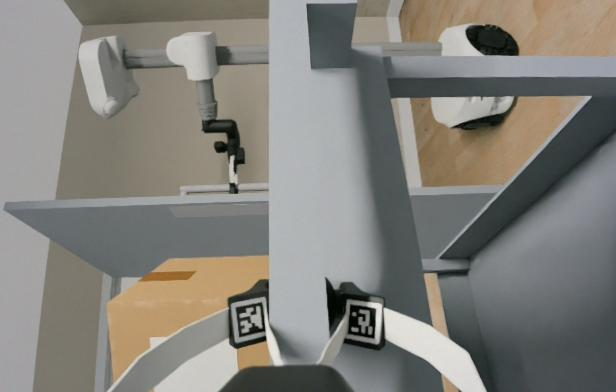

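Call:
{"fn": "move", "kwargs": {
  "blocking": false,
  "r1": {"base":{"translate_m":0.2,"strafe_m":0.25},"contact_limits":{"translate_m":0.6},"pace":"slow"},
  "cameras": []
}}

Call:
{"fn": "wait", "kwargs": {
  "seconds": 5,
  "cameras": ["r1_head_camera","r1_wrist_camera"]
}}

Scene clock: 840.23 s.
move: r1 moving
r1.base_odometry: x=-3.198 y=+2.234 heading=-0.412
r1.turned_by_wheels: -0.001
r1.turned_by_imu: -0.001
r1.base_tilt: forward=-1.6 right=+1.3
r1.lidar_m: 0.31 0.30 2.75 2.38 2.37 2.82 3.18 3.19 2.70 2.32 2.33 0.44
r1.base_status: translate_m moving; strafe_m moving
r1.joint_positions: lift_m=+0.686 arm_m=+0.000 wrist_yaw_rad=-0.003 wrist_pitch_rad=+0.007 wrist_roll_rad=+1.568 gripper_m=-0.029
r1.joint_status: not commanded
r1.measured_speeds: translate_m=+0.030 strafe_m=+0.039 rotate_rad=+0.002 lift_m=+0.000 arm_m=+0.000 wrist_yaw_rad=+0.000 wrist_pitch_rad=+0.000 wrist_roll_rad=+0.000
r1.motor_effort: lift_m=+25(25) arm_m=+4(4) wheel_0=-10(10) wheel_1=+5(9) wheel_2=-8(9)
r1.servo_current: wrist_yaw_rad=46(59) wrist_pitch_rad=52(52) wrist_roll_rad=46(59) gripper_m=59(65)
r1.contact_limits: translate_m 0.6
r1.hand_pose: x=+0.4590 y=-0.0883 z=+0.8626 quat_wxyz=(+0.708, +0.706, +0.001, -0.004) (m; r1's base frame)
r1.wrist_depth_mm: - - - 262 - 1430 1182 / - - - - 327 332 334 / - - - - 291 1576 1255 / - - 1618 256 262 1756 - / - - 621 185 240 - - / - 462 186 177 181 - - / - 442 452 128 210 128 -
r2: as last shown
r2.turned_by_imu: +0.000
r2.lidar_m: 0.53 0.39 0.97 0.90 4.74 2.57 1.48 1.25 1.26 1.26 1.06 1.09
r2.motor_effort: lift_m=+21(21) arm_m=-3(4) wheel_0=+9(9) wheel_1=-9(10) wheel_2=+16(16)
r2.servo_current: wrist_yaw_rad=72(98) wrist_pitch_rad=46(46) wrist_roll_rad=46(59) gripper_m=117(130)
r2.contact_limits: translate_m 0.5
r2.wrist_depth_mm: - - 242 165 247 250 253 / - - 243 170 250 252 254 / - - 246 168 250 253 255 / - - 246 171 251 254 257 / 931 - 249 169 253 256 257 / 904 - 183 171 178 256 259 / - - 250 - 256 258 260
pictures: none
No camera images: "cameras" was empty.

Scene clock: 844.20 s.
earlier move: r1 done
r1.base_odometry: x=-2.926 y=+2.377 heading=-0.412
r1.turned_by_wheels: +0.000
r1.turned_by_imu: +0.001
r1.base_tilt: forward=-1.6 right=+1.3
r1.lidar_m: 0.36 0.34 2.53 2.21 2.20 2.62 3.44 3.43 2.90 2.51 2.51 0.42
r1.base_status: done
r1.joint_positions: lift_m=+0.686 arm_m=+0.000 wrist_yaw_rad=-0.003 wrist_pitch_rad=+0.007 wrist_roll_rad=+1.568 gripper_m=-0.029
r1.joint_status: not commanded
r1.measured_speeds: all 0
r1.motor_effort: lift_m=+25(25) arm_m=+3(4) wheel_0=-6(10) wheel_1=+3(9) wheel_2=-4(9)
r1.servo_current: wrist_yaw_rad=65(65) wrist_pitch_rad=59(59) wrist_roll_rad=52(72) gripper_m=52(65)
r1.contact_limits: translate_m 0.6
r1.hand_pose: x=+0.4590 y=-0.0883 z=+0.8626 quat_wxyz=(+0.708, +0.706, +0.001, -0.004) (m; r1's base frame)
r1.wrist_depth_mm: - - - - 281 286 297 / - - - 258 260 1708 1205 / - - 1366 249 252 - - / - - 580 241 244 - - / - 466 459 176 236 - - / - 480 187 172 182 - - / - 500 182 124 220 128 -
r2.base_odometry: x=-2.528 y=-2.326 heading=-1.349
r2.turned_by_wheels: +0.000
r2.turned_by_imu: +0.001
r2.base_tilt: forward=-0.6 right=+0.0
r2.lidar_m: 0.53 0.38 0.87 0.95 4.71 2.55 1.46 1.25 1.27 1.24 1.07 1.08
r2.base_status: not commanded
r2.joint_positions: lift_m=+0.930 arm_m=+0.000 wrist_yaw_rad=+0.862 wrist_pitch_rad=+0.002 wrist_roll_rad=+0.000 gripper_m=-0.036
r2.joint_status: not commanded
r2.measured_speeds: all 0
r2.motor_effort: lift_m=+21(21) arm_m=-3(4) wheel_0=+9(10) wheel_1=-9(10) wheel_2=+16(17)
r2.servo_current: wrist_yaw_rad=91(98) wrist_pitch_rad=39(46) wrist_roll_rad=46(59) gripper_m=117(130)
r2.contact_limits: translate_m 0.5
r2.hand_pose: x=+0.4250 y=+0.1619 z=+1.1075 quat_wxyz=(+0.909, +0.000, +0.001, +0.418) (m; r2's base frame)
r2.wrist_depth_mm: - - 243 166 248 251 252 / - - 245 169 250 253 254 / - - 245 167 250 253 256 / - - 246 171 252 254 257 / 788 917 248 170 254 255 258 / 798 866 182 171 178 257 259 / - 691 250 - 257 257 263
wait: 3.97 of 5 s (r1 has come to rest)
pictures: r1_head_camera, r1_wrist_camera
Images, in order (width x height): r1_head_camera 420x560, r1_wrist_camera 616x392.

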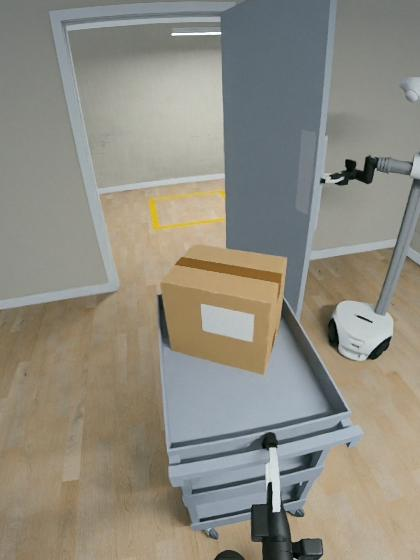

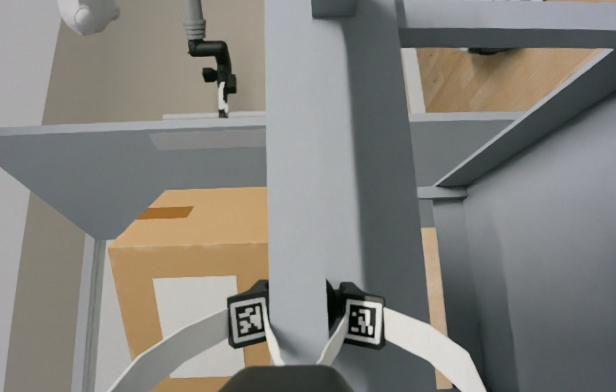

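Call:
{"fn": "move", "kwargs": {
  "blocking": false,
  "r1": {"base":{"translate_m":0.437,"strafe_m":0.10},"contact_limits":{"translate_m":0.6},"pace":"slow"},
  "cameras": []
}}

Call:
{"fn": "wait", "kwargs": {
  "seconds": 6,
  "cameras": ["r1_head_camera","r1_wrist_camera","r1_head_left_camera"]
}}

Scene clock: 852.00 s.
move: r1 moving
r1.base_odometry: x=-2.913 y=+2.375 heading=-0.412
r1.turned_by_wheels: +0.000
r1.turned_by_imu: +0.000
r1.base_tilt: forward=-1.6 right=+1.3
r1.lidar_m: 0.34 0.36 2.53 2.21 2.22 2.61 3.42 3.44 2.89 2.50 2.51 0.43
r1.base_status: translate_m moving; strafe_m moving
r1.joint_positions: lift_m=+0.686 arm_m=+0.000 wrist_yaw_rad=-0.003 wrist_pitch_rad=+0.007 wrist_roll_rad=+1.568 gripper_m=-0.029
r1.joint_status: not commanded
r1.measured_speeds: translate_m=+0.048 strafe_m=+0.011 rotate_rad=+0.001 lift_m=+0.000 arm_m=+0.000 wrist_yaw_rad=+0.005 wrist_pitch_rad=+0.000 wrist_roll_rad=+0.000
r1.motor_effort: lift_m=+25(25) arm_m=+4(4) wheel_0=+5(6) wheel_1=+4(7) wheel_2=-7(9)
r1.servo_current: wrist_yaw_rad=52(72) wrist_pitch_rad=52(52) wrist_roll_rad=59(59) gripper_m=52(59)
r1.contact_limits: translate_m 0.6
r1.hand_pose: x=+0.4590 y=-0.0883 z=+0.8626 quat_wxyz=(+0.708, +0.706, +0.002, -0.004) (m; r1's base frame)
r1.wrist_depth_mm: - - - - 278 283 294 / - - - 258 263 1708 1182 / - 1366 1366 248 252 - - / - - 580 241 244 - - / - 466 459 176 236 - - / - 480 204 172 183 - - / - 512 182 128 220 128 -
r2: as last shown
r2.turned_by_imu: +0.000
r2.base_tilt: forward=-0.6 right=+0.1
r2.lidar_m: 0.53 0.38 0.85 0.97 4.71 2.56 1.45 1.26 1.24 1.26 1.08 1.08
r2.motor_effort: lift_m=+21(21) arm_m=-4(4) wheel_0=+9(9) wheel_1=-9(9) wheel_2=+16(17)
r2.servo_current: wrist_yaw_rad=78(91) wrist_pitch_rad=33(46) wrist_roll_rad=39(59) gripper_m=124(124)
r2.contact_limits: translate_m 0.5
r2.wrist_depth_mm: - - 242 166 247 251 252 / - - 244 169 250 252 254 / - - 245 167 250 253 255 / - - 247 171 252 255 257 / 798 891 248 169 253 255 258 / 788 866 183 172 178 257 259 / - - 250 - 256 257 262
pictures: none
No camera images: "cameras" was empty.

Scene clock: 857.23 s.
earlier move: r1 done
r1.base_odometry: x=-2.486 y=+2.294 heading=-0.412
r1.turned_by_wheels: +0.000
r1.turned_by_imu: +0.001
r1.base_tilt: forward=-1.6 right=+1.3
r1.lidar_m: 0.34 0.34 2.27 2.22 2.21 2.61 3.87 3.90 2.89 2.46 1.32 0.45
r1.base_status: done
r1.joint_positions: lift_m=+0.686 arm_m=+0.000 wrist_yaw_rad=-0.001 wrist_pitch_rad=+0.007 wrist_roll_rad=+1.568 gripper_m=-0.029
r1.joint_status: not commanded
r1.measured_speeds: all 0
r1.motor_effort: lift_m=+25(25) arm_m=+4(4) wheel_0=+4(8) wheel_1=+4(8) wheel_2=-1(9)
r1.servo_current: wrist_yaw_rad=52(78) wrist_pitch_rad=52(59) wrist_roll_rad=59(65) gripper_m=59(59)
r1.contact_limits: translate_m 0.6
r1.hand_pose: x=+0.4591 y=-0.0878 z=+0.8626 quat_wxyz=(+0.708, +0.706, +0.002, -0.003) (m; r1's base frame)
r1.wrist_depth_mm: - 904 904 - 296 300 304 / - - - - 278 - 394 / - - - - 262 - - / 1708 - - 247 250 - - / 1756 585 492 179 238 - - / - 462 207 177 185 - - / - 484 182 - 216 128 -
r2.base_odometry: x=-2.528 y=-2.326 heading=-1.349
r2.turned_by_wheels: +0.000
r2.turned_by_imu: +0.001
r2.base_tilt: forward=-0.6 right=+0.0
r2.lidar_m: 0.51 0.37 0.86 1.22 4.73 2.57 1.44 1.26 1.26 1.29 1.10 1.08
r2.base_status: not commanded
r2.joint_positions: lift_m=+0.930 arm_m=+0.000 wrist_yaw_rad=+0.862 wrist_pitch_rad=+0.002 wrist_roll_rad=+0.000 gripper_m=-0.036
r2.joint_status: not commanded
r2.measured_speeds: all 0
r2.motor_effort: lift_m=+21(21) arm_m=-4(4) wheel_0=+9(10) wheel_1=-9(10) wheel_2=+16(17)
r2.servo_current: wrist_yaw_rad=72(91) wrist_pitch_rad=46(46) wrist_roll_rad=52(59) gripper_m=124(130)
r2.contact_limits: translate_m 0.5
r2.hand_pose: x=+0.4250 y=+0.1619 z=+1.1075 quat_wxyz=(+0.909, +0.000, +0.001, +0.418) (m; r2's base frame)
r2.wrist_depth_mm: - - 242 166 247 250 253 / - - 244 169 249 252 253 / - - 246 168 249 253 255 / - - 247 171 252 254 257 / 1229 - 249 170 252 256 258 / - 991 182 171 178 258 259 / - - 250 - 255 258 260
wait: 5.23 of 6 s (r1 has come to rest)
pictures: r1_head_camera, r1_head_left_camera, r1_wrist_camera
Images, in order (width x height): r1_head_camera 420x560, r1_head_left_camera 420x672, r1_wrist_camera 616x392.

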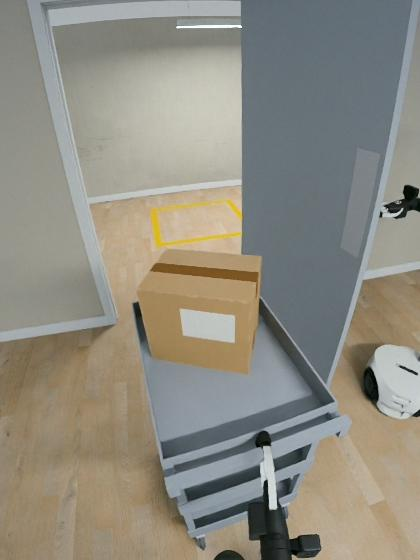

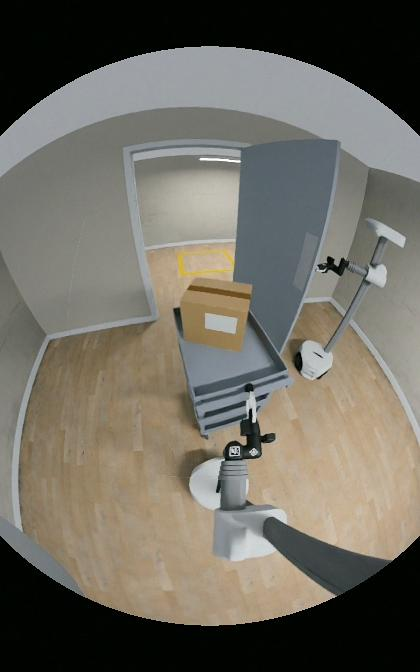

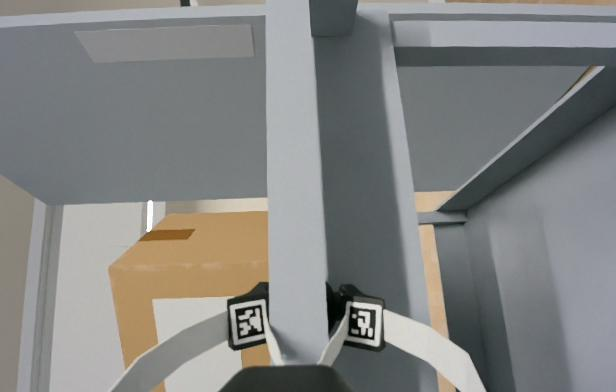

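Call:
{"fn": "move", "kwargs": {
  "blocking": false,
  "r1": {"base":{"translate_m":0.207,"strafe_m":0.165},"contact_limits":{"translate_m":0.6},"pace":"slow"},
  "cameras": []
}}

Call:
{"fn": "wait", "kwargs": {
  "seconds": 6,
  "cameras": ["r1_head_camera","r1_wrist_camera"]
}}

Scene clock: 867.63 s.
move: r1 moving
r1.base_odometry: x=-2.473 y=+2.297 heading=-0.412
r1.turned_by_wheels: +0.000
r1.turned_by_imu: -0.001
r1.base_tilt: forward=-1.6 right=+1.3
r1.lidar_m: 0.34 0.33 2.25 2.21 2.21 2.60 3.89 3.89 2.87 2.48 1.33 0.44
r1.base_status: translate_m moving; strafe_m moving
r1.joint_positions: lift_m=+0.686 arm_m=+0.000 wrist_yaw_rad=-0.001 wrist_pitch_rad=+0.007 wrist_roll_rad=+1.568 gripper_m=-0.029
r1.joint_status: not commanded
r1.measured_speeds: translate_m=+0.041 strafe_m=+0.032 rotate_rad=+0.001 lift_m=+0.000 arm_m=+0.000 wrist_yaw_rad=+0.000 wrist_pitch_rad=+0.000 wrist_roll_rad=+0.000
r1.motor_effort: lift_m=+25(25) arm_m=+4(4) wheel_0=-2(4) wheel_1=+7(7) wheel_2=-5(7)
r1.servo_current: wrist_yaw_rad=33(65) wrist_pitch_rad=52(59) wrist_roll_rad=39(52) gripper_m=46(52)
r1.contact_limits: translate_m 0.6
r1.hand_pose: x=+0.4591 y=-0.0878 z=+0.8626 quat_wxyz=(+0.708, +0.706, +0.002, -0.003) (m; r1's base frame)
r1.wrist_depth_mm: - 904 931 - 301 304 307 / - - - - 283 - - / - - - - 263 - - / - - - 248 252 - - / 1708 - 512 179 239 - - / - 455 206 176 184 - - / - 469 182 125 216 128 -
r2: as last shown
r2.turned_by_imu: +0.000
r2.lidar_m: 0.53 0.40 0.86 1.22 4.72 2.56 1.45 1.24 1.24 1.25 1.07 1.09
r2.motor_effort: lift_m=+21(21) arm_m=-3(4) wheel_0=+10(10) wheel_1=-9(9) wheel_2=+16(16)
r2.servo_current: wrist_yaw_rad=85(85) wrist_pitch_rad=39(46) wrist_roll_rad=46(59) gripper_m=130(130)
r2.contact_limits: translate_m 0.5
r2.wrist_depth_mm: - - 241 165 248 251 252 / - - 244 170 249 252 255 / - - 245 167 251 253 254 / - - 246 171 252 254 257 / 1229 - 248 169 252 255 258 / - 991 183 171 177 257 259 / - - 251 - 255 257 262
pictures: none
No camera images: "cameras" was empty.

Scene clock: 871.00 s.
earlier move: r1 done
r1.base_odometry: x=-2.230 y=+2.362 heading=-0.412
r1.turned_by_wheels: +0.000
r1.turned_by_imu: +0.000
r1.base_tilt: forward=-1.5 right=+1.3
r1.lidar_m: 0.35 0.34 1.99 2.11 2.11 2.51 4.13 4.10 3.03 2.60 1.24 0.45
r1.base_status: done
r1.joint_positions: lift_m=+0.686 arm_m=+0.000 wrist_yaw_rad=-0.002 wrist_pitch_rad=+0.007 wrist_roll_rad=+1.568 gripper_m=-0.029
r1.joint_status: not commanded
r1.measured_speeds: all 0
r1.motor_effort: lift_m=+25(25) arm_m=+4(4) wheel_0=-6(10) wheel_1=+3(8) wheel_2=-3(10)
r1.servo_current: wrist_yaw_rad=52(72) wrist_pitch_rad=52(59) wrist_roll_rad=46(65) gripper_m=52(65)
r1.contact_limits: translate_m 0.6
r1.hand_pose: x=+0.4591 y=-0.0880 z=+0.8626 quat_wxyz=(+0.708, +0.706, +0.002, -0.003) (m; r1's base frame)
r1.wrist_depth_mm: - - - - 289 291 296 / - - - - 267 - - / - - - 253 256 - - / - - - 243 246 - - / - 492 459 177 237 - - / - 477 187 172 182 - - / - 500 182 125 217 128 -
r2.base_odometry: x=-2.528 y=-2.326 heading=-1.349
r2.turned_by_wheels: +0.000
r2.turned_by_imu: +0.000
r2.base_tilt: forward=-0.6 right=+0.0
r2.lidar_m: 0.55 0.41 0.92 1.37 4.73 2.58 1.46 1.24 1.24 1.28 1.08 1.08
r2.base_status: not commanded
r2.joint_positions: lift_m=+0.930 arm_m=+0.000 wrist_yaw_rad=+0.862 wrist_pitch_rad=+0.002 wrist_roll_rad=+0.000 gripper_m=-0.036
r2.joint_status: not commanded
r2.measured_speeds: all 0
r2.motor_effort: lift_m=+21(21) arm_m=-3(4) wheel_0=+9(10) wheel_1=-9(9) wheel_2=+16(17)
r2.servo_current: wrist_yaw_rad=72(98) wrist_pitch_rad=39(52) wrist_roll_rad=52(65) gripper_m=117(130)
r2.contact_limits: translate_m 0.5
r2.hand_pose: x=+0.4250 y=+0.1619 z=+1.1075 quat_wxyz=(+0.909, +0.000, +0.001, +0.418) (m; r2's base frame)
r2.wrist_depth_mm: - - 243 165 248 251 252 / - - 243 169 248 251 253 / - - 246 167 250 254 254 / - - 247 171 251 254 257 / - - 249 169 253 256 257 / - - 183 170 178 257 260 / - - 250 - 256 257 262
wait: 3.37 of 6 s (r1 has come to rest)
pictures: r1_head_camera, r1_wrist_camera
Images, in order (width x height): r1_head_camera 420x560, r1_wrist_camera 616x392.

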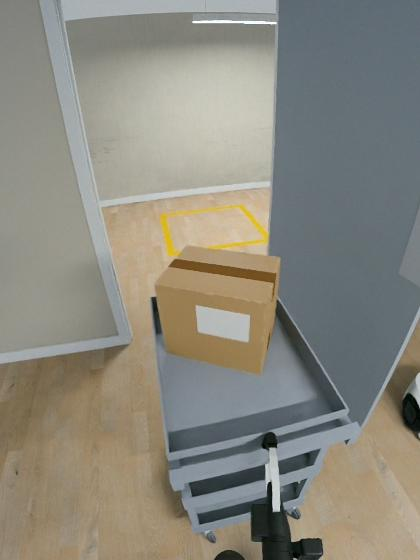

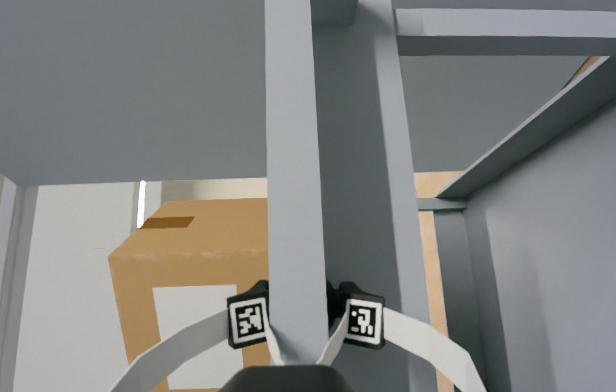

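Call:
{"fn": "move", "kwargs": {
  "blocking": false,
  "cameras": ["r1_head_camera","r1_wrist_camera","r1_head_left_camera"]
}}

Scene clock: 894.37 s.
r1.base_odometry: x=-2.230 y=+2.362 heading=-0.412
r1.turned_by_wheels: +0.000
r1.turned_by_imu: +0.000
r1.base_tilt: forward=-1.6 right=+1.3
r1.lidar_m: 0.34 0.35 1.98 2.12 2.13 2.49 4.12 4.12 3.01 2.60 1.26 0.43
r1.base_status: done
r1.joint_positions: lift_m=+0.686 arm_m=+0.000 wrist_yaw_rad=-0.002 wrist_pitch_rad=+0.007 wrist_roll_rad=+1.568 gripper_m=-0.029
r1.joint_status: not commanded
r1.measured_speeds: all 0
r1.motor_effort: lift_m=+25(25) arm_m=+4(4) wheel_0=-5(10) wheel_1=+3(8) wheel_2=-3(10)
r1.servo_current: wrist_yaw_rad=46(72) wrist_pitch_rad=52(59) wrist_roll_rad=59(65) gripper_m=52(65)
r1.contact_limits: translate_m 0.6
r1.hand_pose: x=+0.4591 y=-0.0880 z=+0.8626 quat_wxyz=(+0.708, +0.706, +0.002, -0.003) (m; r1's base frame)
r1.wrist_depth_mm: - - - - 287 291 294 / - - - - 266 - - / - - - 254 256 - - / - - - 244 247 - - / - 496 459 176 236 - - / - 469 187 172 182 - - / - 500 182 124 218 128 -
r2.base_odometry: x=-2.528 y=-2.326 heading=-1.349
r2.turned_by_wheels: +0.000
r2.turned_by_imu: +0.000
r2.base_tilt: forward=-0.6 right=+0.0
r2.lidar_m: 0.54 0.38 0.92 1.38 4.73 2.57 1.44 1.24 1.25 1.27 1.09 1.08
r2.base_status: not commanded
r2.joint_positions: lift_m=+0.930 arm_m=+0.000 wrist_yaw_rad=+0.862 wrist_pitch_rad=+0.002 wrist_roll_rad=+0.000 gripper_m=-0.036
r2.joint_status: not commanded
r2.measured_speeds: all 0
r2.motor_effort: lift_m=+21(21) arm_m=-3(4) wheel_0=+9(10) wheel_1=-9(9) wheel_2=+16(17)
r2.servo_current: wrist_yaw_rad=78(98) wrist_pitch_rad=39(52) wrist_roll_rad=46(65) gripper_m=124(130)
r2.contact_limits: translate_m 0.5
r2.hand_pose: x=+0.4250 y=+0.1619 z=+1.1075 quat_wxyz=(+0.909, +0.000, +0.001, +0.418) (m; r2's base frame)
r2.wrist_depth_mm: - - 243 167 248 250 252 / - - 243 169 249 253 253 / - - 246 167 250 252 255 / - - 247 171 251 255 257 / - - 248 170 254 255 258 / - - 183 171 177 257 258 / - - 250 - 256 258 262
pictures: r1_head_camera, r1_head_left_camera, r1_wrist_camera
Images, in order (width x height): r1_head_camera 420x560, r1_head_left_camera 420x672, r1_wrist_camera 616x392.

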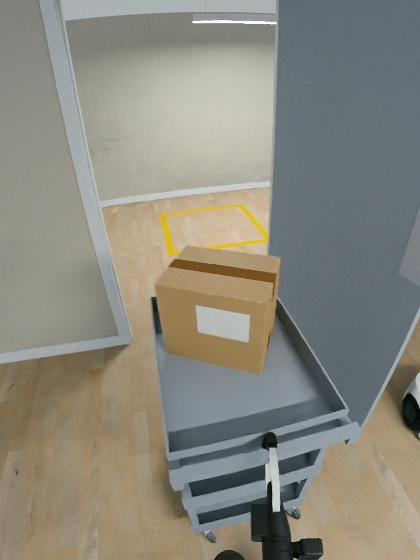

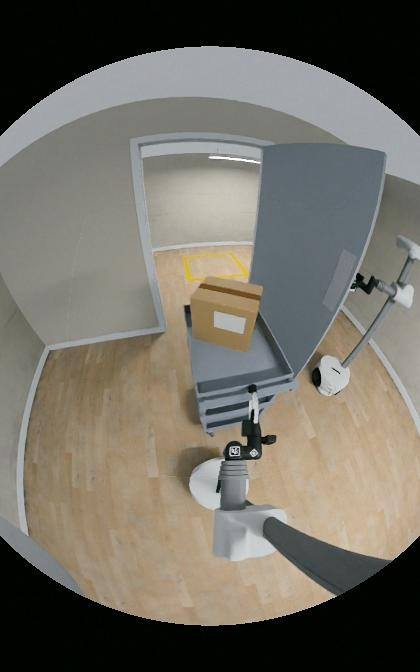

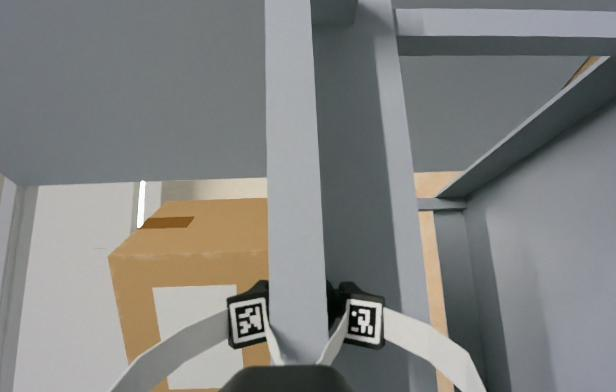

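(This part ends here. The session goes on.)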